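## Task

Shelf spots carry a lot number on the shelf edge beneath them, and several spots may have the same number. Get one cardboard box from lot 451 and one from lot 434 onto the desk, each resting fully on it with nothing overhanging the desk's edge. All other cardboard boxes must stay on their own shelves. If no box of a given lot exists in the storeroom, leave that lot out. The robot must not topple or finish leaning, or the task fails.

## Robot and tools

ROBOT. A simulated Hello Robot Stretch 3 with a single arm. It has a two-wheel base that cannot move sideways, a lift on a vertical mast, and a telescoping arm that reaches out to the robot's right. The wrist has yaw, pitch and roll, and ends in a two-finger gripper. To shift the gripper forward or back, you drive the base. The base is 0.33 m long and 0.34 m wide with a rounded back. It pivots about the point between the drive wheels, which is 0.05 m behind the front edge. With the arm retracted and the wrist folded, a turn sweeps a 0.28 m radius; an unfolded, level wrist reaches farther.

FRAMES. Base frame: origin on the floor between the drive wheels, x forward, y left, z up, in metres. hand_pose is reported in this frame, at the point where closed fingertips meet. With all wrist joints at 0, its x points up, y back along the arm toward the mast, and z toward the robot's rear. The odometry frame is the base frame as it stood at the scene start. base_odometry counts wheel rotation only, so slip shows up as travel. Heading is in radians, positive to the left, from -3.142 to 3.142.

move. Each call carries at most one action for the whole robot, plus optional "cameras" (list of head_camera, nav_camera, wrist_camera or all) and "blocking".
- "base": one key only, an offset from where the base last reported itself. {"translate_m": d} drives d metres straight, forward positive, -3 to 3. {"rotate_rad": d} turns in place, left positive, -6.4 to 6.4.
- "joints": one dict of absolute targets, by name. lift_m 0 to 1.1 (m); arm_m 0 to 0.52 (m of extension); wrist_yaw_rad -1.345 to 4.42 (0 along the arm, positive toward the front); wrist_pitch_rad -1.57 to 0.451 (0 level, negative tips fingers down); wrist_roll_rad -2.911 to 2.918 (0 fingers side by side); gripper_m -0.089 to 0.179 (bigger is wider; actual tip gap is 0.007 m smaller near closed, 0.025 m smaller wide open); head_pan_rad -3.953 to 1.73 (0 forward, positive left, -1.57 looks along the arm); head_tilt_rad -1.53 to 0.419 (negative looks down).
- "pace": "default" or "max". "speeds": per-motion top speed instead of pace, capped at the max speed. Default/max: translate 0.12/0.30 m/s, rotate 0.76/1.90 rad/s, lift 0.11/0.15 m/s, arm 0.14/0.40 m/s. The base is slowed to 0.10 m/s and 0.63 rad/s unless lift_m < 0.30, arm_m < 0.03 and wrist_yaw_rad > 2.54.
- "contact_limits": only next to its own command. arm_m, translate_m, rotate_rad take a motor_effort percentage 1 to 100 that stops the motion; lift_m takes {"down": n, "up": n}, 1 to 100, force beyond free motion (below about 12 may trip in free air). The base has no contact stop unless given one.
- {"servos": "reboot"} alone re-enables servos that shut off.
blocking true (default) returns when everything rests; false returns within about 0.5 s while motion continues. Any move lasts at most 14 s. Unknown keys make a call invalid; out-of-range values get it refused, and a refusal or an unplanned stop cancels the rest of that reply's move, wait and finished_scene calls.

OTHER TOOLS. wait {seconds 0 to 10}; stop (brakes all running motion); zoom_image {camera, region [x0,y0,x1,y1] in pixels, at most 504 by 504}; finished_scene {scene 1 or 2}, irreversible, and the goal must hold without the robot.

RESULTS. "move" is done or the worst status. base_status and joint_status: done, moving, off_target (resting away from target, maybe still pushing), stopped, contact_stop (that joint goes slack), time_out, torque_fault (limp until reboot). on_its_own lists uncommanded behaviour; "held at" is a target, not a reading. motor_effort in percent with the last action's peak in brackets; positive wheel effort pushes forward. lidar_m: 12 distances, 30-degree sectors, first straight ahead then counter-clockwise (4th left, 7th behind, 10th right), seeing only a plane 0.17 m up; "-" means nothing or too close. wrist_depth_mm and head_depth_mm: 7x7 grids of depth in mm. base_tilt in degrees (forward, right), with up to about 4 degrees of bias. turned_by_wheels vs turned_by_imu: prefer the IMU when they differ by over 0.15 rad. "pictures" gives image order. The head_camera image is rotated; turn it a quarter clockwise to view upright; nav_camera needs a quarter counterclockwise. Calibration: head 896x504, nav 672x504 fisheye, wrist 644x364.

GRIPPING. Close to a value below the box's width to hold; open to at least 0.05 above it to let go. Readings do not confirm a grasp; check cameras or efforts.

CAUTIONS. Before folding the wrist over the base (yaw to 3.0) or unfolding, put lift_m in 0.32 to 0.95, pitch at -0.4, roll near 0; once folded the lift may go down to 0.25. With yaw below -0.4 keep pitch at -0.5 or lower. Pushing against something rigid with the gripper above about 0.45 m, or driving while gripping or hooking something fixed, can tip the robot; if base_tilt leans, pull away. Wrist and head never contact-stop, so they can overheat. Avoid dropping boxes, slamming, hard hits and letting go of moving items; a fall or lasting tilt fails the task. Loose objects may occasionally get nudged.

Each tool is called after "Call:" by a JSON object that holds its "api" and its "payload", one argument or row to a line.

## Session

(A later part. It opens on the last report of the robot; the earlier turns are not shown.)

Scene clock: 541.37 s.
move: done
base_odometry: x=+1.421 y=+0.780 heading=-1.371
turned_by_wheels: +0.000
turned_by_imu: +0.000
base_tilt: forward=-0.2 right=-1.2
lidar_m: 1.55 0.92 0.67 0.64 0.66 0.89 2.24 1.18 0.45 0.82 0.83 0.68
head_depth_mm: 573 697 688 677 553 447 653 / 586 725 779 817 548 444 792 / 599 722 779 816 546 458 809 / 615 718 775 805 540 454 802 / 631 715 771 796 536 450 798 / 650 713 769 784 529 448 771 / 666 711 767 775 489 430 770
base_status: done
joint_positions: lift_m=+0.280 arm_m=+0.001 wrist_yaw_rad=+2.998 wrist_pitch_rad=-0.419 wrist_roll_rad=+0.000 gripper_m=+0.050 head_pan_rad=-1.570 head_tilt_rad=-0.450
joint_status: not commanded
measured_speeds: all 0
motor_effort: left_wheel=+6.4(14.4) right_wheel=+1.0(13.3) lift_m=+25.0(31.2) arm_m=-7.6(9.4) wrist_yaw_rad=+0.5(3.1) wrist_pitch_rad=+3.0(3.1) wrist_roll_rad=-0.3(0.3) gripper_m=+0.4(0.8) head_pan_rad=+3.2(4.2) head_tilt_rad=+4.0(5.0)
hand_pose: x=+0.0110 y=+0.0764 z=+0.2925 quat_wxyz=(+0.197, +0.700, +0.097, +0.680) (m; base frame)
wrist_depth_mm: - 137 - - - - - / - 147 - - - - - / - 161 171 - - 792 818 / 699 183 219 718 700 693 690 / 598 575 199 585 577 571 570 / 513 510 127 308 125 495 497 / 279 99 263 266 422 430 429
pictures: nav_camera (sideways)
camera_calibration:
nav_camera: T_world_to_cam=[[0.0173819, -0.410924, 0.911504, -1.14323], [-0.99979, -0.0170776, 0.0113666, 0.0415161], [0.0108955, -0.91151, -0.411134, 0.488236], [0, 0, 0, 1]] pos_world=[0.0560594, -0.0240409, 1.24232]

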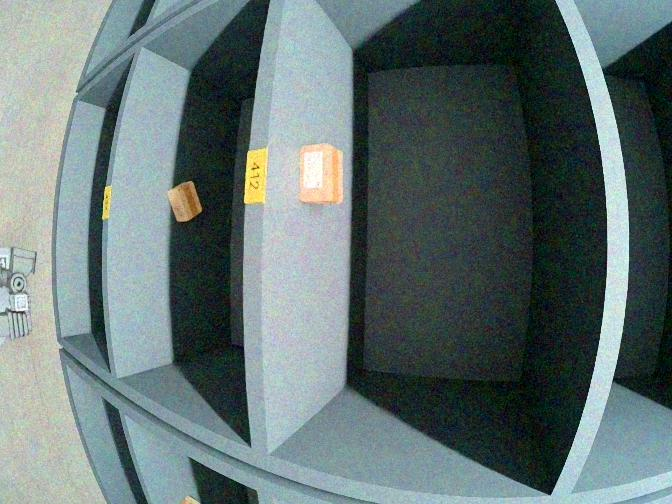

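Call:
{"api": "move", "payload": {
  "joints": {"head_tilt_rad": -0.85},
  "pace": "max",
  "cameras": ["head_camera"]
}}

Call:
{"api": "move", "payload": {
  "base": {"translate_m": 0.95},
  "pace": "max",
  "cameras": ["head_camera", "nav_camera"]
}}

Scene clock: 555.63 s.
move: done
base_odometry: x=+1.421 y=+0.780 heading=-1.371
turned_by_wheels: +0.000
turned_by_imu: +0.000
base_tilt: forward=-0.2 right=-1.2
lidar_m: 1.56 0.92 0.66 0.64 0.66 0.89 2.25 1.19 0.45 0.82 0.83 0.68
head_depth_mm: 667 658 527 603 670 824 1117 / 687 698 521 820 857 868 1106 / 684 692 516 967 875 1126 1109 / 685 681 511 957 869 1126 1106 / 685 674 507 951 859 1124 1099 / 683 665 501 883 853 1121 1092 / 682 654 476 940 851 1103 1091
base_status: not commanded
joint_positions: lift_m=+0.280 arm_m=+0.001 wrist_yaw_rad=+2.998 wrist_pitch_rad=-0.419 wrist_roll_rad=+0.000 gripper_m=+0.050 head_pan_rad=-1.570 head_tilt_rad=-0.853
joint_status: all done
measured_speeds: all 0
motor_effort: left_wheel=+6.0(6.8) right_wheel=+1.1(1.2) lift_m=+30.5(31.3) arm_m=-5.1(6.1) wrist_yaw_rad=+2.7(2.7) wrist_pitch_rad=+2.9(3.1) wrist_roll_rad=+0.1(0.2) gripper_m=+0.5(0.9) head_pan_rad=+3.1(3.6) head_tilt_rad=-5.5(7.4)
hand_pose: x=+0.0110 y=+0.0764 z=+0.2925 quat_wxyz=(+0.197, +0.700, +0.097, +0.680) (m; base frame)
wrist_depth_mm: - 137 - - - - - / - 148 - - - - - / - 161 170 - - 790 813 / 696 183 219 703 711 694 686 / 605 583 199 583 584 581 572 / 510 511 127 306 125 494 492 / 279 99 263 268 426 432 428
pictures: head_camera (sideways)
camera_calibration:
head_camera: T_world_to_cam=[[-0.0469625, 0.717187, -0.695296, 0.919991], [0.997489, -0.00326938, -0.0707459, 0.0855785], [-0.0530112, -0.696873, -0.715233, 0.886574], [0, 0, 0, 1]] pos_world=[0.00483985, -0.0416963, 1.27983]

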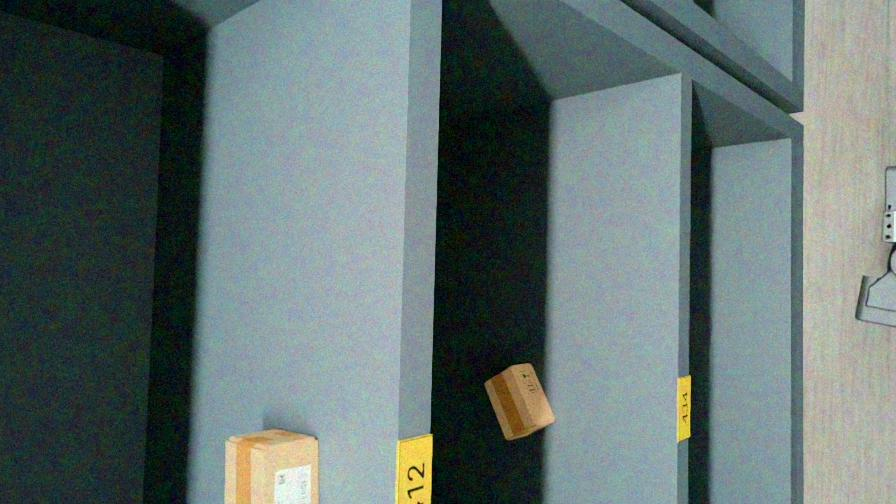

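Scene clock: 560.17 s.
move: done
base_odometry: x=+1.610 y=-0.151 heading=-1.370
turned_by_wheels: +0.000
turned_by_imu: +0.001
base_tilt: forward=-0.3 right=-1.2
lidar_m: 1.54 0.95 0.68 0.65 0.67 0.91 2.17 1.17 0.44 0.80 0.82 0.67
head_depth_mm: 661 679 528 460 689 791 1106 / 673 705 522 458 860 805 1089 / 672 697 519 452 873 798 1100 / 672 687 513 449 867 795 1092 / 672 676 509 447 864 790 1087 / 671 587 505 446 814 785 1081 / 670 577 498 442 854 1110 1081
base_status: done
joint_positions: lift_m=+0.280 arm_m=+0.001 wrist_yaw_rad=+2.998 wrist_pitch_rad=-0.419 wrist_roll_rad=+0.000 gripper_m=+0.050 head_pan_rad=-1.570 head_tilt_rad=-0.850
joint_status: not commanded
measured_speeds: all 0
motor_effort: left_wheel=+6.3(13.6) right_wheel=+0.8(14.2) lift_m=+26.3(30.9) arm_m=-3.4(5.8) wrist_yaw_rad=+1.3(3.3) wrist_pitch_rad=+3.0(3.1) wrist_roll_rad=+0.2(0.4) gripper_m=+0.2(1.1) head_pan_rad=+2.9(3.7) head_tilt_rad=+1.3(6.4)
hand_pose: x=+0.0110 y=+0.0764 z=+0.2925 quat_wxyz=(+0.197, +0.700, +0.097, +0.680) (m; base frame)
wrist_depth_mm: - 137 - - - - - / - 148 - - - - - / - 162 170 - - 798 818 / 690 184 222 709 704 693 685 / 602 575 199 581 578 575 574 / 513 509 127 307 125 494 491 / 279 100 263 268 421 428 428
pictures: head_camera (sideways), nav_camera (sideways)
camera_calibration:
head_camera: T_world_to_cam=[[-0.047011, 0.715115, -0.697424, 0.922776], [0.997487, -0.00344305, -0.0707676, 0.0856132], [-0.0530082, -0.698998, -0.713156, 0.883961], [0, 0, 0, 1]] pos_world=[0.00483971, -0.0417087, 1.28003]
nav_camera: T_world_to_cam=[[0.0177529, -0.733723, 0.679216, -0.840413], [-0.999784, -0.0203602, 0.00413759, 0.0508522], [0.0107931, -0.679143, -0.733926, 0.908203], [0, 0, 0, 1]] pos_world=[0.0559586, 0.00120411, 1.23717]

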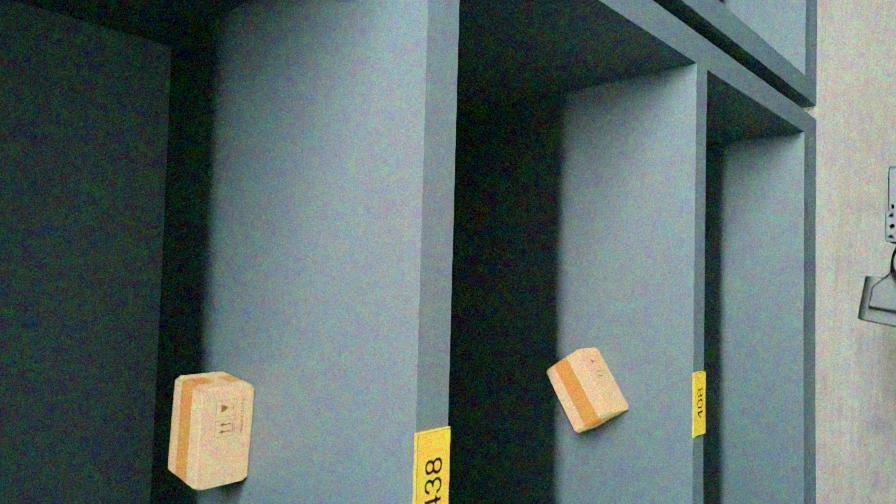

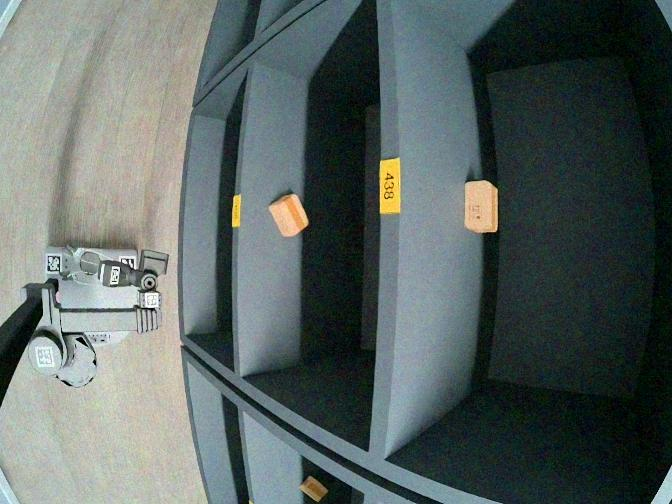

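Call:
{"api": "move", "payload": {
  "base": {"translate_m": -0.95},
  "joints": {"head_tilt_rad": -0.95},
  "pace": "max",
  "cameras": ["head_camera"]
}}

Call:
{"api": "zoom_image", "payload": {
  "camera": "head_camera",
  "region": [390, 290, 690, 490]
}}

Scene clock: 599.23 s.
move: done
base_odometry: x=+1.421 y=+0.780 heading=-1.370
turned_by_wheels: +0.000
turned_by_imu: -0.001
base_tilt: forward=-0.3 right=-1.3
lidar_m: 1.55 0.92 0.66 0.64 0.66 0.89 2.24 1.18 0.45 0.82 0.83 0.68
head_depth_mm: 669 570 463 676 754 1184 1109 / 685 563 463 921 827 1112 1104 / 678 557 460 958 839 1182 678 / 681 553 456 953 830 1181 718 / 678 545 452 941 828 1170 1036 / 678 540 448 894 822 1166 1080 / 669 471 443 932 818 1163 1075
base_status: done
joint_positions: lift_m=+0.280 arm_m=+0.001 wrist_yaw_rad=+2.998 wrist_pitch_rad=-0.419 wrist_roll_rad=+0.000 gripper_m=+0.050 head_pan_rad=-1.570 head_tilt_rad=-0.950
joint_status: all done
measured_speeds: all 0
motor_effort: left_wheel=+0.2(14.0) right_wheel=-10.0(15.6) lift_m=+27.3(31.3) arm_m=+0.3(2.1) wrist_yaw_rad=+0.7(3.1) wrist_pitch_rad=+3.0(3.1) wrist_roll_rad=-0.1(0.3) gripper_m=+0.5(0.9) head_pan_rad=+1.9(2.7) head_tilt_rad=-7.1(10.4)
hand_pose: x=+0.0110 y=+0.0764 z=+0.2925 quat_wxyz=(+0.197, +0.700, +0.097, +0.680) (m; base frame)
wrist_depth_mm: - 137 - - - - - / - 147 - - - - - / - 161 170 - - 786 812 / 689 183 220 706 704 700 683 / 602 578 199 581 580 573 575 / 512 505 127 308 125 495 488 / 280 99 262 268 422 427 426
pictures: head_camera (sideways)
camera_calibration:
head_camera: T_world_to_cam=[[-0.0470455, 0.781035, -0.622712, 0.825431], [0.99748, 0.00358787, -0.0708589, 0.0857137], [-0.0531091, -0.624477, -0.779236, 0.96978], [0, 0, 0, 1]] pos_world=[0.00483932, -0.039394, 1.27577]

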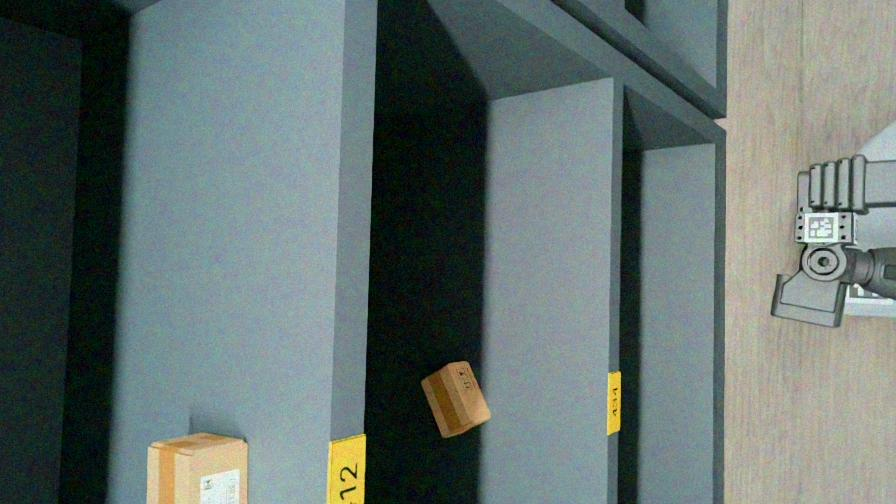

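Scaled by 1.680 from the camera's 896x504 image, which has a finer 1280x720 frame.

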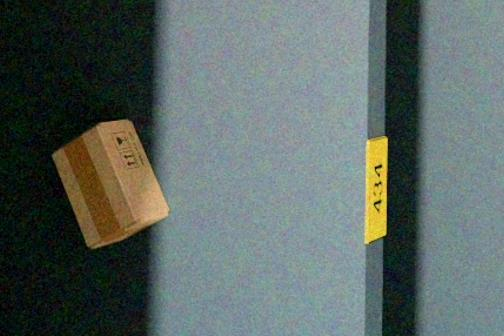

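Call:
{"api": "move", "payload": {
  "base": {"translate_m": 0.061},
  "joints": {"lift_m": 0.66},
  "pace": "max"
}}

Call:
{"api": "move", "payload": {
  "joints": {"wrist_yaw_rad": 0.61},
  "pace": "max"
}}

Call:
{"api": "move", "payload": {
  "joints": {"wrist_pitch_rad": -0.52, "gripper_m": 0.179},
  "cameras": ["wrist_camera", "head_camera"]
}}

Scene clock: 633.60 s.
move: done
base_odometry: x=+1.433 y=+0.720 heading=-1.370
turned_by_wheels: +0.000
turned_by_imu: +0.000
base_tilt: forward=-0.2 right=-1.3
lidar_m: 1.50 0.92 0.67 0.64 0.66 0.89 2.31 0.53 0.49 0.82 0.74 0.63
head_depth_mm: 695 571 461 830 814 1167 1072 / 686 564 460 964 847 389 348 / 678 558 460 957 837 384 945 / 680 552 456 952 833 424 429 / 677 547 452 906 827 441 1069 / 678 469 448 933 823 1170 1083 / 669 476 446 929 817 1167 1074
base_status: done
joint_positions: lift_m=+0.660 arm_m=+0.001 wrist_yaw_rad=+2.998 wrist_pitch_rad=-0.418 wrist_roll_rad=+0.000 gripper_m=+0.050 head_pan_rad=-1.570 head_tilt_rad=-0.950
joint_status: all done
measured_speeds: all 0
motor_effort: left_wheel=+0.2(13.5) right_wheel=+4.8(10.0) lift_m=+27.9(34.3) arm_m=+3.5(4.0) wrist_yaw_rad=+1.0(2.7) wrist_pitch_rad=+2.9(3.1) wrist_roll_rad=-0.2(0.4) gripper_m=+0.0(1.0) head_pan_rad=+0.6(1.9) head_tilt_rad=-6.7(7.7)
hand_pose: x=+0.0109 y=+0.0765 z=+0.6726 quat_wxyz=(+0.197, +0.700, +0.097, +0.680) (m; base frame)
wrist_depth_mm: - 137 - - - - - / - 148 - - - - - / - 162 170 - - - - / - 178 188 - - - - / - - 197 - 151 - - / 933 921 127 938 125 949 944 / 859 99 282 822 806 821 801
pictures: none

Scene clock: 635.17 s.
move: done
base_odometry: x=+1.433 y=+0.720 heading=-1.370
turned_by_wheels: +0.000
turned_by_imu: +0.000
base_tilt: forward=-0.3 right=-1.2
lidar_m: 1.50 0.93 0.66 0.64 0.66 0.89 2.30 0.53 0.49 0.82 0.74 0.64
head_depth_mm: 694 571 462 830 819 1170 1073 / 686 564 461 962 844 389 348 / 678 558 461 957 839 384 932 / 679 553 455 948 833 474 925 / 679 547 452 904 813 492 1084 / 678 469 448 935 823 1169 1079 / 670 475 444 930 816 1165 1078
base_status: not commanded
joint_positions: lift_m=+0.660 arm_m=+0.001 wrist_yaw_rad=+0.613 wrist_pitch_rad=-0.418 wrist_roll_rad=+0.000 gripper_m=+0.050 head_pan_rad=-1.570 head_tilt_rad=-0.950
joint_status: all done
measured_speeds: all 0
motor_effort: left_wheel=-0.1(0.7) right_wheel=+5.8(5.8) lift_m=+22.8(28.4) arm_m=+4.7(4.9) wrist_yaw_rad=-4.1(7.2) wrist_pitch_rad=+2.9(3.1) wrist_roll_rad=-0.2(0.3) gripper_m=+0.3(0.8) head_pan_rad=+0.7(1.5) head_tilt_rad=-6.4(6.7)
hand_pose: x=+0.1076 y=-0.3291 z=+0.6726 quat_wxyz=(+0.704, +0.349, -0.615, +0.069) (m; base frame)
wrist_depth_mm: 384 454 - - - - - / 421 466 - - - - - / - 483 536 535 527 526 - / - 474 453 451 397 408 444 / - 539 374 367 367 368 363 / 965 923 126 313 125 312 311 / 839 99 - 282 269 272 272
pictures: none

Scene clock: 637.00 s.
move: done
base_odometry: x=+1.433 y=+0.720 heading=-1.370
turned_by_wheels: +0.000
turned_by_imu: +0.000
base_tilt: forward=-0.2 right=-1.2
lidar_m: 1.50 0.92 0.67 0.64 0.66 0.89 2.31 0.53 0.49 0.82 0.74 0.63
head_depth_mm: 693 570 460 829 814 1168 1075 / 686 564 461 966 843 389 348 / 680 558 460 957 840 385 929 / 678 552 456 956 835 475 924 / 679 546 452 904 813 487 1088 / 678 469 448 938 823 1171 1082 / 667 475 446 929 818 1162 1081
base_status: not commanded
joint_positions: lift_m=+0.660 arm_m=+0.001 wrist_yaw_rad=+0.613 wrist_pitch_rad=-0.531 wrist_roll_rad=+0.000 gripper_m=+0.179 head_pan_rad=-1.570 head_tilt_rad=-0.950
joint_status: all done
measured_speeds: all 0
motor_effort: left_wheel=-0.1(0.7) right_wheel=+5.0(5.7) lift_m=+23.6(24.3) arm_m=+5.0(5.8) wrist_yaw_rad=-3.1(4.7) wrist_pitch_rad=+1.5(3.2) wrist_roll_rad=+0.0(0.3) gripper_m=+0.6(82.9) head_pan_rad=+0.0(1.1) head_tilt_rad=-6.6(6.8)
hand_pose: x=+0.0986 y=-0.3164 z=+0.6482 quat_wxyz=(+0.707, +0.383, -0.594, +0.029) (m; base frame)
wrist_depth_mm: 397 457 - - - - - / 430 480 531 533 520 518 - / - 457 449 448 399 407 434 / - 522 376 371 367 363 363 / - 143 346 318 316 316 321 / 123 144 805 291 277 276 272 / 746 760 764 - 257 241 105
pictures: head_camera (sideways), wrist_camera
camera_calibration:
head_camera: T_world_to_cam=[[-0.0470455, 0.781035, -0.622712, 0.825431], [0.99748, 0.00358787, -0.0708589, 0.0857137], [-0.0531091, -0.624477, -0.779236, 0.96978], [0, 0, 0, 1]] pos_world=[0.00483932, -0.039394, 1.27577]
wrist_camera: T_world_to_cam=[[-0.797666, -0.602381, -0.0294365, -0.0862076], [-0.385386, 0.546652, -0.743403, 0.725407], [0.463903, -0.581643, -0.668195, 0.369523], [0, 0, 0, 1]] pos_world=[0.0393738, -0.233544, 0.783646]

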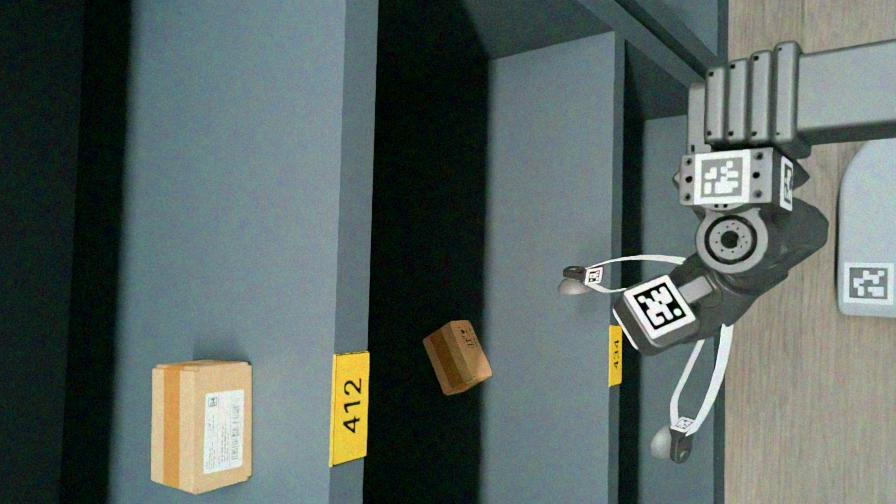

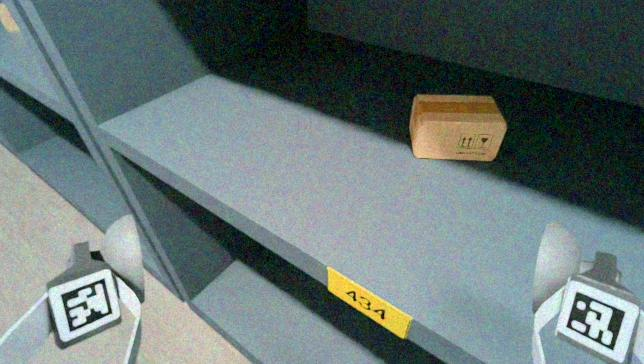

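Call:
{"api": "zoom_image", "payload": {
  "camera": "wrist_camera",
  "region": [390, 80, 520, 180]
}}

Scaled by 3.877.

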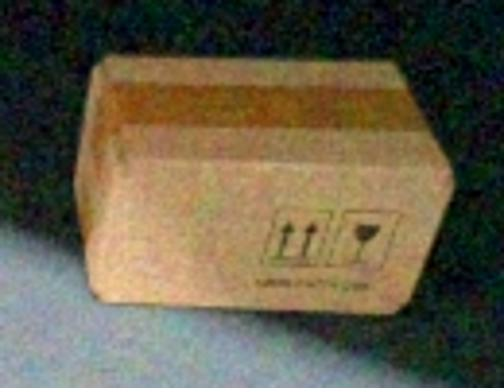

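Call:
{"api": "move", "payload": {
  "base": {"translate_m": 0.04},
  "joints": {"wrist_yaw_rad": 0.55}
}}

Call:
{"api": "move", "payload": {
  "joints": {"arm_m": 0.258},
  "speeds": {"arm_m": 0.12},
  "contact_limits": {"arm_m": 36},
  "cameras": ["wrist_camera", "head_camera"]
}}

Scene clock: 667.20 s.
move: done
base_odometry: x=+1.441 y=+0.681 heading=-1.370
turned_by_wheels: +0.000
turned_by_imu: +0.000
base_tilt: forward=-0.5 right=-1.2
lidar_m: 1.46 0.93 0.67 0.64 0.66 0.89 2.35 0.53 0.51 0.82 0.68 0.60
head_depth_mm: 692 572 460 925 832 1087 1072 / 685 563 460 966 842 389 349 / 678 558 461 956 841 384 931 / 679 552 456 950 830 475 928 / 678 511 452 902 817 509 1086 / 679 466 448 933 821 1162 1080 / 668 534 445 931 816 1157 1074
base_status: done
joint_positions: lift_m=+0.660 arm_m=+0.001 wrist_yaw_rad=+0.553 wrist_pitch_rad=-0.531 wrist_roll_rad=+0.000 gripper_m=+0.179 head_pan_rad=-1.570 head_tilt_rad=-0.950
joint_status: all done
measured_speeds: all 0
motor_effort: left_wheel=+3.6(8.5) right_wheel=+8.1(11.9) lift_m=+24.3(24.9) arm_m=+7.8(7.9) wrist_yaw_rad=-3.8(5.4) wrist_pitch_rad=+1.5(1.7) wrist_roll_rad=-0.2(0.3) gripper_m=+0.8(1.2) head_pan_rad=-0.1(0.6) head_tilt_rad=-5.1(6.2)
hand_pose: x=+0.0882 y=-0.3233 z=+0.6482 quat_wxyz=(+0.707, +0.365, -0.605, +0.008) (m; base frame)
wrist_depth_mm: 364 437 - - - - - / 395 458 522 530 524 514 - / 486 444 450 442 410 381 433 / - 404 372 372 368 366 363 / - 142 340 317 317 313 320 / 123 140 772 292 277 275 273 / 747 772 - - 257 240 105
pictures: none

Scene clock: 670.50 s.
move: done
base_odometry: x=+1.441 y=+0.681 heading=-1.370
turned_by_wheels: +0.000
turned_by_imu: +0.000
base_tilt: forward=-0.4 right=-1.2
lidar_m: 1.46 0.93 0.67 0.64 0.66 0.89 2.35 0.53 0.51 0.82 0.68 0.60
head_depth_mm: 690 569 460 924 834 1085 1079 / 686 563 460 942 446 387 348 / 678 558 460 539 820 1182 1095 / 678 552 457 595 833 1172 1096 / 677 511 451 882 831 1174 1082 / 675 465 447 930 822 1168 1083 / 667 534 444 933 816 1155 1077
base_status: not commanded
joint_positions: lift_m=+0.660 arm_m=+0.258 wrist_yaw_rad=+0.553 wrist_pitch_rad=-0.531 wrist_roll_rad=+0.000 gripper_m=+0.179 head_pan_rad=-1.570 head_tilt_rad=-0.950
joint_status: all done
measured_speeds: all 0
motor_effort: left_wheel=+3.4(3.9) right_wheel=+8.2(9.4) lift_m=+24.7(25.5) arm_m=+12.8(14.8) wrist_yaw_rad=-2.5(4.7) wrist_pitch_rad=+1.6(1.7) wrist_roll_rad=+0.2(0.4) gripper_m=+0.3(1.2) head_pan_rad=-0.9(0.9) head_tilt_rad=-5.6(6.2)
contact_limits: arm_m 36 (drawing in: default 31, maximum 55; extending or still: default 40, maximum 69)
hand_pose: x=+0.0881 y=-0.5807 z=+0.6481 quat_wxyz=(+0.707, +0.365, -0.605, +0.007) (m; base frame)
wrist_depth_mm: 373 449 - - - - - / 383 462 510 - - - - / 404 450 447 431 - - - / 381 377 372 369 364 351 - / 323 312 321 318 314 313 308 / - 267 280 223 263 275 272 / 241 246 248 202 206 239 105
pictures: head_camera (sideways), wrist_camera
camera_calibration:
head_camera: T_world_to_cam=[[-0.0470455, 0.781035, -0.622712, 0.825431], [0.99748, 0.00358787, -0.0708589, 0.0857137], [-0.0531091, -0.624477, -0.779236, 0.96978], [0, 0, 0, 1]] pos_world=[0.00483932, -0.039394, 1.27577]
wrist_camera: T_world_to_cam=[[-0.832421, -0.553362, -0.0294251, -0.222229], [-0.352056, 0.569111, -0.743081, 0.875683], [0.427939, -0.608197, -0.668554, 0.208632], [0, 0, 0, 1]] pos_world=[0.0340196, -0.494445, 0.783646]

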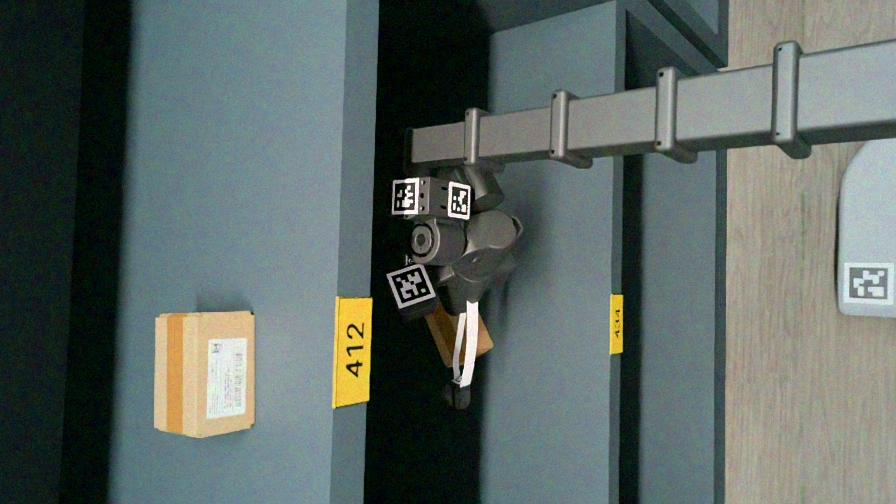

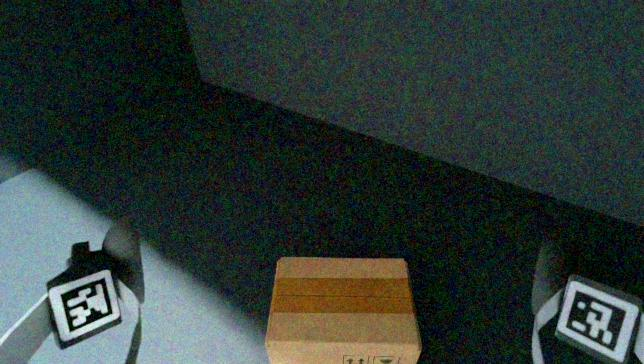

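Call:
{"api": "move", "payload": {
  "joints": {"arm_m": 0.268},
  "speeds": {"arm_m": 0.08},
  "contact_limits": {"arm_m": 36}
}}

Call:
{"api": "move", "payload": {
  "joints": {"lift_m": 0.612},
  "speeds": {"lift_m": 0.06},
  "contact_limits": {"lift_m": {"down": 14}},
  "cameras": ["wrist_camera"]
}}

Scene clock: 686.03 s.
move: done
base_odometry: x=+1.441 y=+0.681 heading=-1.370
turned_by_wheels: +0.000
turned_by_imu: +0.000
base_tilt: forward=-0.3 right=-1.2
lidar_m: 1.46 0.92 0.67 0.64 0.66 0.89 2.34 0.53 0.51 0.82 0.68 0.60
head_depth_mm: 694 569 460 927 833 1090 1079 / 686 564 460 942 446 388 348 / 680 557 460 548 819 1178 1090 / 676 552 456 603 835 1173 1090 / 677 511 452 883 828 1171 1089 / 676 465 448 919 822 1166 1079 / 667 535 444 930 819 1168 1077
base_status: not commanded
joint_positions: lift_m=+0.660 arm_m=+0.268 wrist_yaw_rad=+0.553 wrist_pitch_rad=-0.531 wrist_roll_rad=+0.000 gripper_m=+0.179 head_pan_rad=-1.570 head_tilt_rad=-0.950
joint_status: all done
measured_speeds: all 0
motor_effort: left_wheel=+3.6(4.0) right_wheel=+7.8(9.1) lift_m=+25.4(26.4) arm_m=+12.5(14.9) wrist_yaw_rad=-1.8(3.7) wrist_pitch_rad=+1.7(1.7) wrist_roll_rad=-0.1(0.3) gripper_m=+0.6(1.1) head_pan_rad=-0.9(1.2) head_tilt_rad=-4.3(5.2)
contact_limits: arm_m 36 (drawing in: default 31, maximum 55; extending or still: default 40, maximum 69)
hand_pose: x=+0.0881 y=-0.5907 z=+0.6481 quat_wxyz=(+0.707, +0.365, -0.605, +0.007) (m; base frame)
wrist_depth_mm: 373 441 - - - - - / 385 467 - - - - - / 406 450 448 428 - - - / 380 380 373 370 366 352 - / 325 315 319 317 315 313 310 / - 267 280 221 269 274 272 / 241 246 243 197 234 240 105
pictures: none

Scene clock: 687.43 s.
move: done
base_odometry: x=+1.441 y=+0.681 heading=-1.370
turned_by_wheels: +0.000
turned_by_imu: +0.000
base_tilt: forward=-0.3 right=-1.2
lidar_m: 1.46 0.93 0.67 0.64 0.66 0.89 2.34 0.53 0.52 0.82 0.69 0.60
head_depth_mm: 693 570 459 925 836 1089 1105 / 684 563 459 964 829 442 384 / 676 557 460 594 789 1168 943 / 678 552 456 684 820 1174 1091 / 677 512 452 882 829 1177 1081 / 677 464 449 940 822 1167 1080 / 667 535 444 930 820 1162 1081
base_status: not commanded
joint_positions: lift_m=+0.612 arm_m=+0.268 wrist_yaw_rad=+0.553 wrist_pitch_rad=-0.532 wrist_roll_rad=+0.000 gripper_m=+0.179 head_pan_rad=-1.570 head_tilt_rad=-0.950
joint_status: all done
measured_speeds: all 0
motor_effort: left_wheel=+3.6(4.0) right_wheel=+8.3(8.9) lift_m=+25.1(26.1) arm_m=+12.4(13.3) wrist_yaw_rad=-3.3(5.0) wrist_pitch_rad=+1.6(1.9) wrist_roll_rad=+0.1(0.3) gripper_m=+0.6(1.1) head_pan_rad=-1.1(1.6) head_tilt_rad=-4.3(5.4)
contact_limits: arm_m 36 (drawing in: default 31, maximum 55; extending or still: default 40, maximum 69); lift_m down 14 (down: maximum 72; up: maximum 65)
hand_pose: x=+0.0881 y=-0.5906 z=+0.6001 quat_wxyz=(+0.707, +0.365, -0.605, +0.007) (m; base frame)
wrist_depth_mm: 370 442 - - - - - / 384 436 449 409 - - - / 368 365 362 357 352 325 - / 306 302 301 299 296 294 283 / 262 258 257 192 247 253 251 / - 214 220 168 176 221 219 / 194 198 193 170 176 193 105
pictures: wrist_camera
camera_calibration:
wrist_camera: T_world_to_cam=[[-0.832479, -0.553273, -0.0294527, -0.229111], [-0.352122, 0.569364, -0.742856, 0.845597], [0.427771, -0.608042, -0.668803, 0.170659], [0, 0, 0, 1]] pos_world=[0.0340199, -0.504445, 0.735546]

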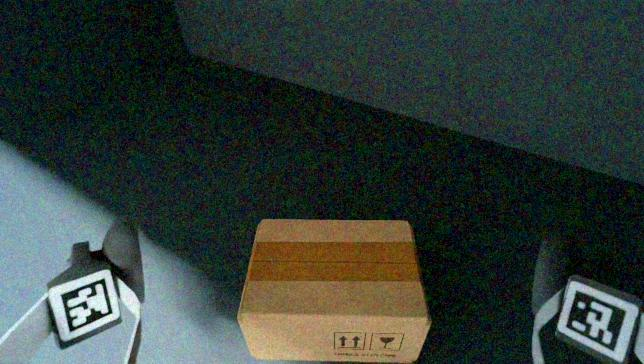

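Call:
{"api": "move", "payload": {
  "joints": {"lift_m": 0.58},
  "speeds": {"lift_m": 0.05},
  "contact_limits": {"lift_m": {"down": 14}},
  "cameras": ["wrist_camera"]
}}

Call:
{"api": "move", "payload": {
  "joints": {"gripper_m": 0.05},
  "cameras": ["wrist_camera"]
}}

Scene clock: 696.10 s.
move: done
base_odometry: x=+1.441 y=+0.681 heading=-1.370
turned_by_wheels: +0.000
turned_by_imu: +0.000
base_tilt: forward=-0.2 right=-1.3
lidar_m: 1.46 0.92 0.67 0.64 0.66 0.89 2.35 0.53 0.51 0.82 0.69 0.60
head_depth_mm: 691 570 460 925 832 1083 1111 / 685 564 459 967 829 491 412 / 676 558 460 638 642 1172 946 / 676 552 457 726 800 1176 1091 / 677 511 453 879 825 1170 1088 / 677 465 448 937 820 1165 1083 / 667 534 444 931 818 1167 1079
base_status: not commanded
joint_positions: lift_m=+0.580 arm_m=+0.268 wrist_yaw_rad=+0.553 wrist_pitch_rad=-0.532 wrist_roll_rad=+0.000 gripper_m=+0.179 head_pan_rad=-1.570 head_tilt_rad=-0.950
joint_status: all done
measured_speeds: all 0
motor_effort: left_wheel=+3.6(3.9) right_wheel=+8.1(8.9) lift_m=+23.7(28.9) arm_m=+9.7(10.6) wrist_yaw_rad=-3.4(4.3) wrist_pitch_rad=+1.7(1.8) wrist_roll_rad=+0.0(0.3) gripper_m=+0.9(1.1) head_pan_rad=-2.1(2.1) head_tilt_rad=-3.5(4.9)
contact_limits: arm_m 36 (drawing in: default 31, maximum 55; extending or still: default 40, maximum 69); lift_m down 14 (down: maximum 72; up: maximum 65)
hand_pose: x=+0.0881 y=-0.5906 z=+0.5680 quat_wxyz=(+0.707, +0.365, -0.605, +0.007) (m; base frame)
wrist_depth_mm: 370 439 449 - - - - / 370 383 378 374 339 - - / 310 306 305 301 298 292 281 / 258 255 254 176 240 247 244 / 220 218 205 150 154 212 211 / 123 144 146 139 139 186 184 / 163 169 165 162 160 163 107
pictures: wrist_camera
camera_calibration:
wrist_camera: T_world_to_cam=[[-0.832481, -0.553271, -0.0294507, -0.230054], [-0.352154, 0.569409, -0.742806, 0.821814], [0.427742, -0.608001, -0.668859, 0.149318], [0, 0, 0, 1]] pos_world=[0.03402, -0.504445, 0.703546]

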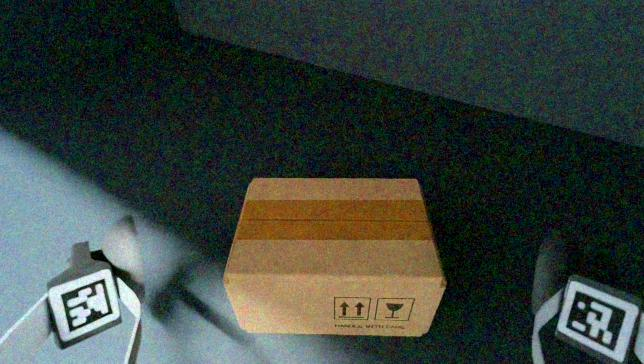

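Scene clock: 697.93 s.
move: done
base_odometry: x=+1.441 y=+0.681 heading=-1.370
turned_by_wheels: +0.000
turned_by_imu: +0.000
base_tilt: forward=-0.5 right=-1.2
lidar_m: 1.46 0.93 0.67 0.64 0.66 0.89 2.35 0.53 0.51 0.82 0.68 0.60
head_depth_mm: 693 570 460 926 833 1090 1106 / 687 563 460 962 827 493 412 / 678 558 460 639 643 1169 946 / 678 553 455 723 801 1176 1096 / 678 513 452 879 828 1174 1085 / 677 465 449 935 824 1166 1081 / 669 533 444 929 816 1161 1077
base_status: not commanded
joint_positions: lift_m=+0.580 arm_m=+0.268 wrist_yaw_rad=+0.553 wrist_pitch_rad=-0.532 wrist_roll_rad=+0.000 gripper_m=+0.051 head_pan_rad=-1.570 head_tilt_rad=-0.950
joint_status: all done
measured_speeds: all 0
motor_effort: left_wheel=+3.4(4.2) right_wheel=+8.5(9.0) lift_m=+27.8(28.2) arm_m=+8.2(9.9) wrist_yaw_rad=-2.7(4.5) wrist_pitch_rad=+1.7(1.8) wrist_roll_rad=+0.0(0.4) gripper_m=-14.7(86.9) head_pan_rad=-1.9(2.6) head_tilt_rad=-4.3(4.6)
contact_limits: arm_m 36 (drawing in: default 31, maximum 55; extending or still: default 40, maximum 69); lift_m down 14 (down: maximum 72; up: maximum 65)
hand_pose: x=+0.0881 y=-0.5906 z=+0.5680 quat_wxyz=(+0.707, +0.365, -0.605, +0.007) (m; base frame)
wrist_depth_mm: 370 442 449 - - - - / 371 384 382 369 340 - - / 310 308 304 301 297 293 280 / 259 256 254 177 241 248 243 / 220 219 152 151 150 212 210 / 193 191 137 140 137 186 184 / 174 163 165 163 160 159 165
pictures: wrist_camera
camera_calibration:
wrist_camera: T_world_to_cam=[[-0.832481, -0.553271, -0.0294507, -0.230054], [-0.352154, 0.569409, -0.742806, 0.821814], [0.427742, -0.608001, -0.668859, 0.149318], [0, 0, 0, 1]] pos_world=[0.03402, -0.504445, 0.703546]

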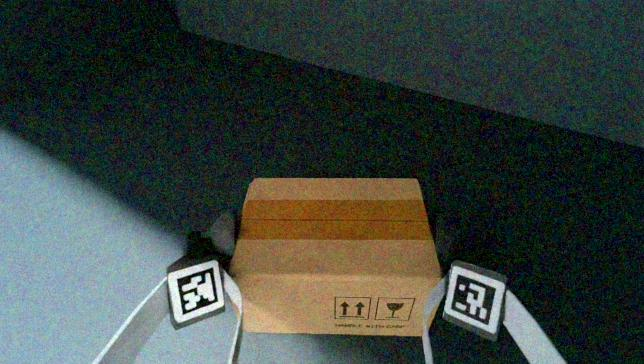

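Call:
{"api": "move", "payload": {
  "joints": {"lift_m": 0.68}
}}

Call:
{"api": "move", "payload": {
  "joints": {"arm_m": 0.0},
  "speeds": {"arm_m": 0.2},
  "cameras": ["wrist_camera"]
}}

Call:
{"api": "move", "payload": {
  "joints": {"wrist_yaw_rad": 1.57},
  "cameras": ["nav_camera", "wrist_camera"]
}}

Scene clock: 734.83 s.
move: done
base_odometry: x=+1.441 y=+0.681 heading=-1.370
turned_by_wheels: +0.000
turned_by_imu: +0.000
base_tilt: forward=-0.2 right=-1.0
lidar_m: 1.46 0.92 0.67 0.64 0.66 0.89 2.35 0.53 0.52 0.82 0.69 0.60
head_depth_mm: 692 570 460 922 835 1028 338 / 686 561 459 922 430 374 330 / 680 557 460 534 824 1173 1095 / 677 551 455 589 833 1171 1090 / 677 512 451 816 831 1176 1087 / 677 464 447 933 827 1170 1084 / 669 534 444 932 819 1165 1075
base_status: not commanded
joint_positions: lift_m=+0.680 arm_m=+0.268 wrist_yaw_rad=+0.553 wrist_pitch_rad=-0.539 wrist_roll_rad=+0.000 gripper_m=+0.051 head_pan_rad=-1.570 head_tilt_rad=-0.950
joint_status: all done
measured_speeds: all 0
motor_effort: left_wheel=+3.6(4.3) right_wheel=+8.2(8.9) lift_m=+30.5(34.3) arm_m=+4.5(6.8) wrist_yaw_rad=-3.4(4.3) wrist_pitch_rad=+3.2(3.2) wrist_roll_rad=-0.1(0.3) gripper_m=-15.1(15.6) head_pan_rad=-2.4(3.0) head_tilt_rad=-3.0(4.1)
contact_limits: arm_m 36 (drawing in: default 31, maximum 55; extending or still: default 40, maximum 69)
hand_pose: x=+0.0875 y=-0.5896 z=+0.6664 quat_wxyz=(+0.707, +0.367, -0.604, +0.005) (m; base frame)
wrist_depth_mm: 369 445 - - - - - / 385 460 - - - - - / 402 461 479 450 - - - / 398 401 400 179 365 367 - / 348 348 153 152 150 335 320 / 304 303 137 140 137 294 291 / 276 257 255 253 253 252 261
pictures: none

Scene clock: 737.87 s.
move: done
base_odometry: x=+1.441 y=+0.681 heading=-1.370
turned_by_wheels: +0.000
turned_by_imu: +0.000
base_tilt: forward=-0.4 right=-1.1
lidar_m: 1.45 0.92 0.66 0.64 0.66 0.89 2.35 0.53 0.52 0.82 0.68 0.60
head_depth_mm: 691 570 460 922 837 1010 337 / 686 563 459 963 847 366 331 / 678 557 460 960 838 364 929 / 676 552 456 950 834 444 928 / 679 513 451 942 653 511 1087 / 678 465 448 936 805 1169 1081 / 668 534 445 928 818 1167 1076
base_status: not commanded
joint_positions: lift_m=+0.680 arm_m=+0.001 wrist_yaw_rad=+0.553 wrist_pitch_rad=-0.540 wrist_roll_rad=+0.000 gripper_m=+0.051 head_pan_rad=-1.570 head_tilt_rad=-0.950
joint_status: all done
measured_speeds: all 0
motor_effort: left_wheel=+3.6(4.2) right_wheel=+8.4(9.2) lift_m=+24.5(30.5) arm_m=-12.8(14.4) wrist_yaw_rad=-2.4(4.7) wrist_pitch_rad=+3.1(3.3) wrist_roll_rad=-0.2(0.3) gripper_m=-15.1(15.3) head_pan_rad=-2.4(3.4) head_tilt_rad=-2.6(4.3)
hand_pose: x=+0.0874 y=-0.3222 z=+0.6664 quat_wxyz=(+0.707, +0.367, -0.604, +0.004) (m; base frame)
wrist_depth_mm: 365 436 - - - - - / 393 468 - - 531 528 - / 492 467 475 474 467 461 458 / - 427 403 179 376 391 387 / - - 153 151 151 335 332 / 895 896 137 140 137 293 293 / 816 779 164 161 258 252 262
pictures: wrist_camera
camera_calibration:
wrist_camera: T_world_to_cam=[[-0.832735, -0.552872, -0.0297464, -0.0788752], [-0.355079, 0.574497, -0.737477, 0.740186], [0.42482, -0.60356, -0.674717, 0.384202], [0, 0, 0, 1]] pos_world=[0.0339258, -0.236954, 0.802751]

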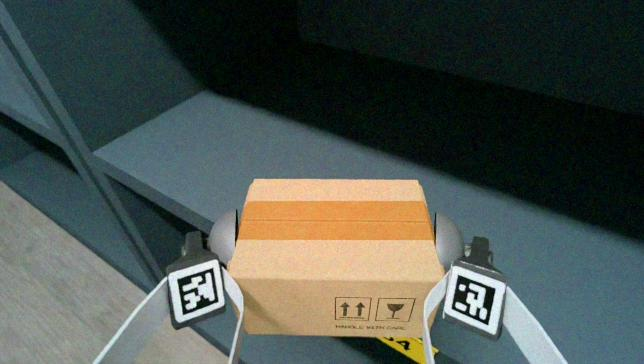

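Scene clock: 739.37 s.
move: done
base_odometry: x=+1.441 y=+0.681 heading=-1.370
turned_by_wheels: +0.000
turned_by_imu: +0.000
base_tilt: forward=-0.2 right=-1.2
lidar_m: 1.45 0.92 0.66 0.64 0.66 0.89 2.35 0.53 0.51 0.82 0.68 0.60
head_depth_mm: 694 572 462 928 835 1014 337 / 685 564 460 967 845 365 332 / 678 558 460 957 840 364 947 / 678 552 457 952 836 420 928 / 677 512 452 947 828 1148 939 / 678 464 448 935 822 1152 1039 / 669 534 444 930 819 1139 528
base_status: not commanded
joint_positions: lift_m=+0.680 arm_m=+0.001 wrist_yaw_rad=+1.567 wrist_pitch_rad=-0.540 wrist_roll_rad=+0.000 gripper_m=+0.051 head_pan_rad=-1.570 head_tilt_rad=-0.950
joint_status: all done
measured_speeds: all 0
motor_effort: left_wheel=+3.4(4.1) right_wheel=+7.9(8.9) lift_m=+25.8(25.9) arm_m=-9.8(12.4) wrist_yaw_rad=+1.1(5.3) wrist_pitch_rad=+3.2(3.2) wrist_roll_rad=-0.3(0.3) gripper_m=-15.2(15.5) head_pan_rad=-2.8(3.5) head_tilt_rad=-2.4(3.6)
hand_pose: x=+0.1861 y=-0.1465 z=+0.6664 quat_wxyz=(+0.616, +0.614, -0.349, +0.347) (m; base frame)
wrist_depth_mm: - - - - - 389 371 / - - - - - 421 410 / - - - - - 452 439 / - - - 178 - 413 386 / 972 - 152 151 151 361 331 / 866 909 137 140 138 - 299 / 810 783 764 760 753 - 272
pictures: nav_camera (sideways), wrist_camera
camera_calibration:
nav_camera: T_world_to_cam=[[0.0178054, -0.797744, 0.602733, -0.740826], [-0.999784, -0.0206526, 0.00220019, 0.05338], [0.0106928, -0.602642, -0.79794, 0.991439], [0, 0, 0, 1]] pos_world=[0.055958, 0.00759471, 1.23751]
wrist_camera: T_world_to_cam=[[0.0293918, -0.999127, -0.0296929, -0.125429], [-0.675385, 0.00204842, -0.737463, 0.649964], [0.736879, 0.0417295, -0.674735, 0.484859], [0, 0, 0, 1]] pos_world=[0.0853804, -0.146884, 0.802751]

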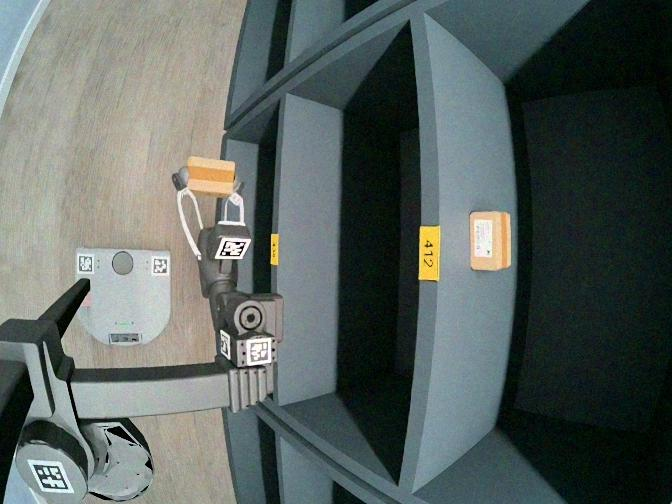

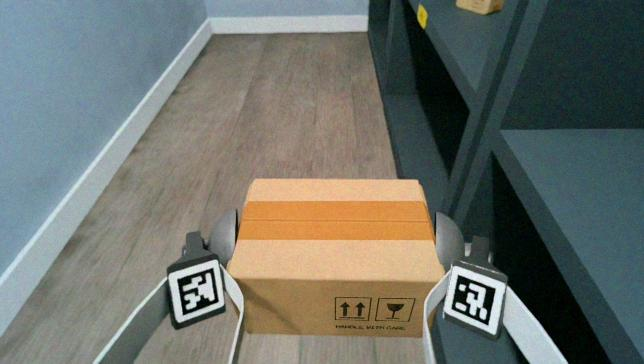

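Call:
{"api": "move", "payload": {
  "base": {"translate_m": -0.915},
  "joints": {"lift_m": 0.83, "head_pan_rad": -3.14, "head_tilt_rad": -0.4}
}}

Call:
{"api": "move", "payload": {
  "base": {"translate_m": -0.915}
}}

Call:
{"api": "move", "payload": {
  "base": {"rotate_rad": 1.6},
  "cameras": ["nav_camera"]
}}

Scene clock: 755.13 s.
move: done
base_odometry: x=+1.259 y=+1.577 heading=-1.371
turned_by_wheels: +0.000
turned_by_imu: -0.001
base_tilt: forward=-0.3 right=-1.2
lidar_m: 1.44 0.90 0.65 0.62 0.65 0.87 1.44 0.55 0.54 0.83 0.65 0.59
head_depth_mm: 1220 1305 1399 1490 1582 1551 1427 / 1222 1311 1393 1490 1618 1719 1508 / 1222 1299 1389 1490 1603 1707 1500 / 1216 1292 1385 1488 1601 1695 1463 / 1209 1292 1380 1478 1596 1707 1407 / 1215 1287 1371 1476 1583 1678 1391 / 1205 1278 1358 1472 1583 1688 1392
base_status: done
joint_positions: lift_m=+0.830 arm_m=+0.001 wrist_yaw_rad=+1.567 wrist_pitch_rad=-0.540 wrist_roll_rad=+0.000 gripper_m=+0.051 head_pan_rad=-3.140 head_tilt_rad=-0.400
joint_status: all done
measured_speeds: all 0
motor_effort: left_wheel=-6.9(10.1) right_wheel=-6.3(14.5) lift_m=+30.8(35.0) arm_m=+10.4(10.5) wrist_yaw_rad=+3.0(4.0) wrist_pitch_rad=+3.3(3.3) wrist_roll_rad=+0.0(0.4) gripper_m=-14.7(15.5) head_pan_rad=+3.5(5.7) head_tilt_rad=-4.1(6.7)
hand_pose: x=+0.1861 y=-0.1465 z=+0.8164 quat_wxyz=(+0.616, +0.614, -0.349, +0.347) (m; base frame)
wrist_depth_mm: - - - - - - 345 / - - - - - 442 384 / - - - - - - - / - - - 179 - - - / - - 153 151 151 - - / - - 138 140 137 - - / 876 919 893 896 900 - -
pictures: none

Scene clock: 765.40 s.
move: done
base_odometry: x=+1.077 y=+2.474 heading=-1.371
turned_by_wheels: +0.000
turned_by_imu: -0.001
base_tilt: forward=-0.4 right=-1.0
lidar_m: 1.47 0.88 0.63 0.61 0.63 0.56 0.53 0.55 0.75 1.96 0.70 0.63
head_depth_mm: 437 466 498 535 579 630 674 / 436 464 496 534 578 629 662 / 435 463 495 532 575 625 658 / 433 461 493 530 573 622 671 / 432 460 492 530 569 619 676 / 431 459 489 526 569 618 675 / 431 457 488 525 567 617 668
base_status: done
joint_positions: lift_m=+0.830 arm_m=+0.001 wrist_yaw_rad=+1.567 wrist_pitch_rad=-0.540 wrist_roll_rad=+0.000 gripper_m=+0.051 head_pan_rad=-3.140 head_tilt_rad=-0.400
joint_status: not commanded
measured_speeds: all 0
motor_effort: left_wheel=-7.1(10.5) right_wheel=-5.3(14.4) lift_m=+30.6(31.9) arm_m=+12.6(13.3) wrist_yaw_rad=+0.6(3.8) wrist_pitch_rad=+3.2(3.3) wrist_roll_rad=-0.1(0.3) gripper_m=-15.3(15.7) head_pan_rad=+2.9(4.0) head_tilt_rad=-0.9(4.4)
hand_pose: x=+0.1861 y=-0.1465 z=+0.8164 quat_wxyz=(+0.616, +0.614, -0.349, +0.347) (m; base frame)
wrist_depth_mm: - - - - - - - / - - - - - 854 - / - - - - - - - / - - - 178 - - - / - - 153 151 151 - - / 984 - 137 140 138 - - / 878 910 904 893 903 890 911
pictures: none

Scene clock: 769.03 s.
move: done
base_odometry: x=+1.077 y=+2.474 heading=+0.229
turned_by_wheels: +1.600
turned_by_imu: +1.574
base_tilt: forward=-0.4 right=-1.2
lidar_m: 0.61 0.63 0.55 0.53 0.55 0.75 2.07 0.69 0.63 2.33 0.86 0.63
head_depth_mm: 1492 1473 1435 1411 1392 1363 1333 / 2192 2147 2080 2034 1991 1724 1506 / 2675 2840 2999 3173 2427 1789 1499 / 2668 2828 3004 3211 2418 1756 1454 / 2660 2832 3038 3201 2410 1762 1399 / 2657 2809 3045 3176 2360 1748 1400 / 2636 2828 2927 3113 2345 1753 1394
base_status: done
joint_positions: lift_m=+0.830 arm_m=+0.001 wrist_yaw_rad=+1.567 wrist_pitch_rad=-0.540 wrist_roll_rad=+0.000 gripper_m=+0.051 head_pan_rad=-3.140 head_tilt_rad=-0.400
joint_status: not commanded
measured_speeds: all 0
motor_effort: left_wheel=-8.5(12.9) right_wheel=+10.3(12.2) lift_m=+30.3(31.0) arm_m=+3.8(12.9) wrist_yaw_rad=+2.4(4.1) wrist_pitch_rad=+3.2(3.3) wrist_roll_rad=+0.0(0.3) gripper_m=-14.6(15.5) head_pan_rad=+3.7(4.0) head_tilt_rad=-0.2(2.4)
hand_pose: x=+0.1861 y=-0.1465 z=+0.8164 quat_wxyz=(+0.616, +0.614, -0.349, +0.347) (m; base frame)
wrist_depth_mm: 515 510 507 507 499 496 493 / - - 539 543 542 534 530 / - - - - - - - / - - - 172 171 - - / 879 - 153 152 151 - - / - - 137 140 137 - - / - 912 906 915 898 882 918
pictures: nav_camera (sideways)
camera_calibration:
nav_camera: T_world_to_cam=[[-0.365138, -0.0176649, 0.930786, -1.16608], [-0.0172453, 0.999777, 0.0122091, 0.0344098], [-0.930794, -0.0115937, -0.365361, 0.434475], [0, 0, 0, 1]] pos_world=[-0.020779, -0.0499635, 1.24369]

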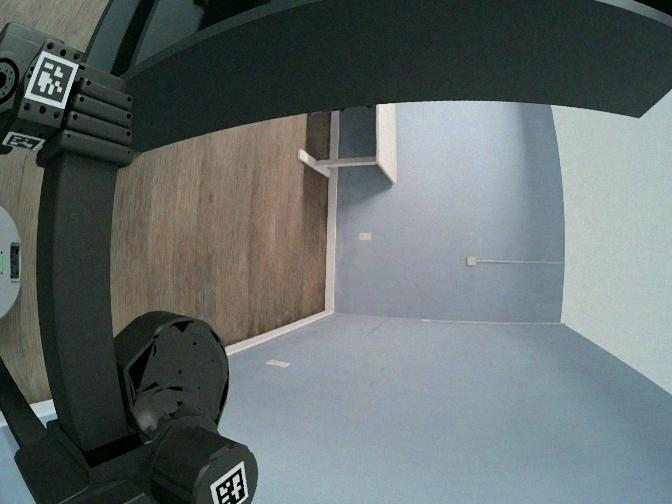

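Call:
{"api": "move", "payload": {
  "base": {"translate_m": -0.94}
}}

Call:
{"api": "move", "payload": {
  "base": {"translate_m": -0.94}
}}

Call:
{"api": "move", "payload": {
  "base": {"rotate_rad": -1.6},
  "joints": {"head_pan_rad": -1.57, "head_tilt_rad": -0.5},
  "cameras": ["nav_camera"]
}}

Scene clock: 787.03 s.
move: done
base_odometry: x=+0.161 y=+2.261 heading=+0.229
turned_by_wheels: +0.000
turned_by_imu: -0.001
base_tilt: forward=-0.4 right=-1.1
lidar_m: 1.54 0.76 0.55 0.53 0.55 0.75 2.06 1.96 2.76 0.50 0.51 0.69
head_depth_mm: 1480 1459 1427 1412 1374 1363 1327 / 1861 1953 2079 2018 1986 1737 1512 / 1881 1989 2106 2270 2374 1783 1501 / 1880 1996 2132 2286 2376 1768 1439 / 1879 1995 2143 2310 2374 1762 1404 / 1860 1993 2133 2273 2381 1760 1393 / 1857 1984 2115 2254 2341 1752 1385
base_status: done
joint_positions: lift_m=+0.830 arm_m=+0.001 wrist_yaw_rad=+1.567 wrist_pitch_rad=-0.540 wrist_roll_rad=+0.000 gripper_m=+0.051 head_pan_rad=-3.140 head_tilt_rad=-0.400
joint_status: not commanded
measured_speeds: all 0
motor_effort: left_wheel=-5.6(13.0) right_wheel=-6.9(11.8) lift_m=+29.1(30.7) arm_m=-6.1(13.0) wrist_yaw_rad=+2.6(3.5) wrist_pitch_rad=+3.1(3.3) wrist_roll_rad=+0.0(0.3) gripper_m=-14.9(15.7) head_pan_rad=+2.7(3.9) head_tilt_rad=+1.4(2.4)
hand_pose: x=+0.1861 y=-0.1465 z=+0.8164 quat_wxyz=(+0.616, +0.614, -0.349, +0.347) (m; base frame)
wrist_depth_mm: - - - - - - - / - - - - - - - / - - - - - - - / - - - 178 - - - / - - 153 151 151 - - / - 976 138 140 137 - - / - 931 900 895 897 122 -
pictures: none

Scene clock: 797.57 s.
move: done
base_odometry: x=-0.754 y=+2.047 heading=+0.229
turned_by_wheels: +0.000
turned_by_imu: -0.001
base_tilt: forward=-0.3 right=-1.1
lidar_m: 2.07 0.75 0.55 0.53 0.54 0.75 1.28 1.25 1.21 3.73 1.44 1.13
head_depth_mm: 1085 1149 1227 1311 1376 1348 1327 / 1075 1147 1229 1322 1429 1536 1510 / 1075 1151 1229 1314 1429 1549 1501 / 1072 1142 1227 1312 1421 1550 1448 / 1074 1139 1222 1310 1417 1536 1396 / 1074 1139 1214 1308 1404 1532 1398 / 1069 1141 1220 1307 1414 1534 1383
base_status: done
joint_positions: lift_m=+0.830 arm_m=+0.001 wrist_yaw_rad=+1.567 wrist_pitch_rad=-0.540 wrist_roll_rad=+0.000 gripper_m=+0.051 head_pan_rad=-3.140 head_tilt_rad=-0.400
joint_status: not commanded
measured_speeds: all 0
motor_effort: left_wheel=-6.4(12.5) right_wheel=-5.3(12.5) lift_m=+29.2(30.5) arm_m=+1.6(6.3) wrist_yaw_rad=+2.1(4.0) wrist_pitch_rad=+3.2(3.3) wrist_roll_rad=+0.1(0.4) gripper_m=-15.1(15.5) head_pan_rad=+3.0(3.7) head_tilt_rad=+4.2(4.7)
hand_pose: x=+0.1861 y=-0.1465 z=+0.8164 quat_wxyz=(+0.616, +0.614, -0.349, +0.347) (m; base frame)
wrist_depth_mm: - - - - - 853 - / - - - - - 970 - / - - - - - - - / - - - 178 - - - / - - 153 152 150 - - / - 967 137 140 137 - - / - 918 910 894 888 880 928
pictures: none

Scene clock: 801.20 s.
move: done
base_odometry: x=-0.754 y=+2.047 heading=-1.371
turned_by_wheels: -1.600
turned_by_imu: -1.575
base_tilt: forward=-0.2 right=-1.3
lidar_m: 3.72 1.46 1.12 2.21 0.77 0.55 0.53 0.55 0.73 1.27 1.32 1.21
head_depth_mm: 1061 1146 1224 1336 1343 1325 1255 / 1059 1146 1246 1370 1514 1594 1317 / 1055 1137 1236 1365 1509 1606 1317 / 1049 1135 1243 1360 1509 1600 1310 / 1048 1130 1231 1362 1506 1587 1300 / 1045 1132 1240 1352 1499 1569 1297 / 1044 1127 1222 1351 1491 1568 1289
base_status: done
joint_positions: lift_m=+0.830 arm_m=+0.001 wrist_yaw_rad=+1.567 wrist_pitch_rad=-0.540 wrist_roll_rad=+0.000 gripper_m=+0.051 head_pan_rad=-1.569 head_tilt_rad=-0.500
joint_status: all done
measured_speeds: all 0
motor_effort: left_wheel=+8.2(11.2) right_wheel=-9.5(14.0) lift_m=+28.8(29.7) arm_m=-4.9(4.9) wrist_yaw_rad=+1.1(3.0) wrist_pitch_rad=+3.3(3.3) wrist_roll_rad=+0.0(0.3) gripper_m=-14.8(15.4) head_pan_rad=-3.1(6.1) head_tilt_rad=-4.2(10.2)
hand_pose: x=+0.1861 y=-0.1464 z=+0.8164 quat_wxyz=(+0.616, +0.614, -0.349, +0.347) (m; base frame)
wrist_depth_mm: - - - - - - - / - - - - - - - / - - - - - - - / - - - 178 - - - / - - 153 151 150 - - / - - 137 140 137 - - / 968 925 896 893 889 882 936
pictures: nav_camera (sideways)
camera_calibration:
nav_camera: T_world_to_cam=[[0.0178085, -0.456084, 0.889759, -1.1149], [-0.999773, -0.0185299, 0.0105122, 0.0426151], [0.0116927, -0.889744, -0.45631, 0.547019], [0, 0, 0, 1]] pos_world=[0.056064, -0.0209918, 1.24116]

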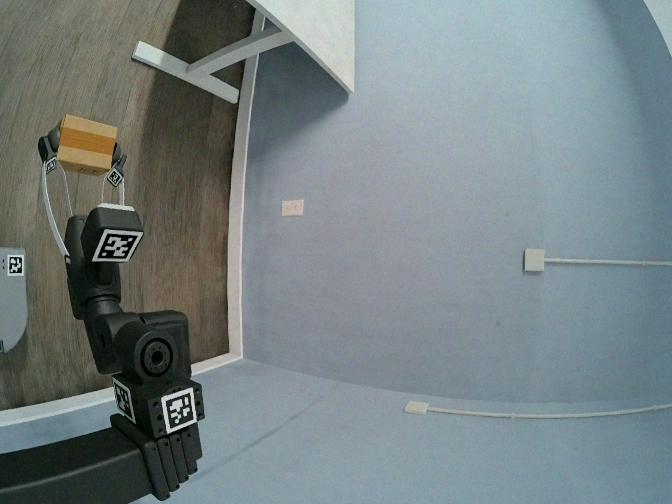

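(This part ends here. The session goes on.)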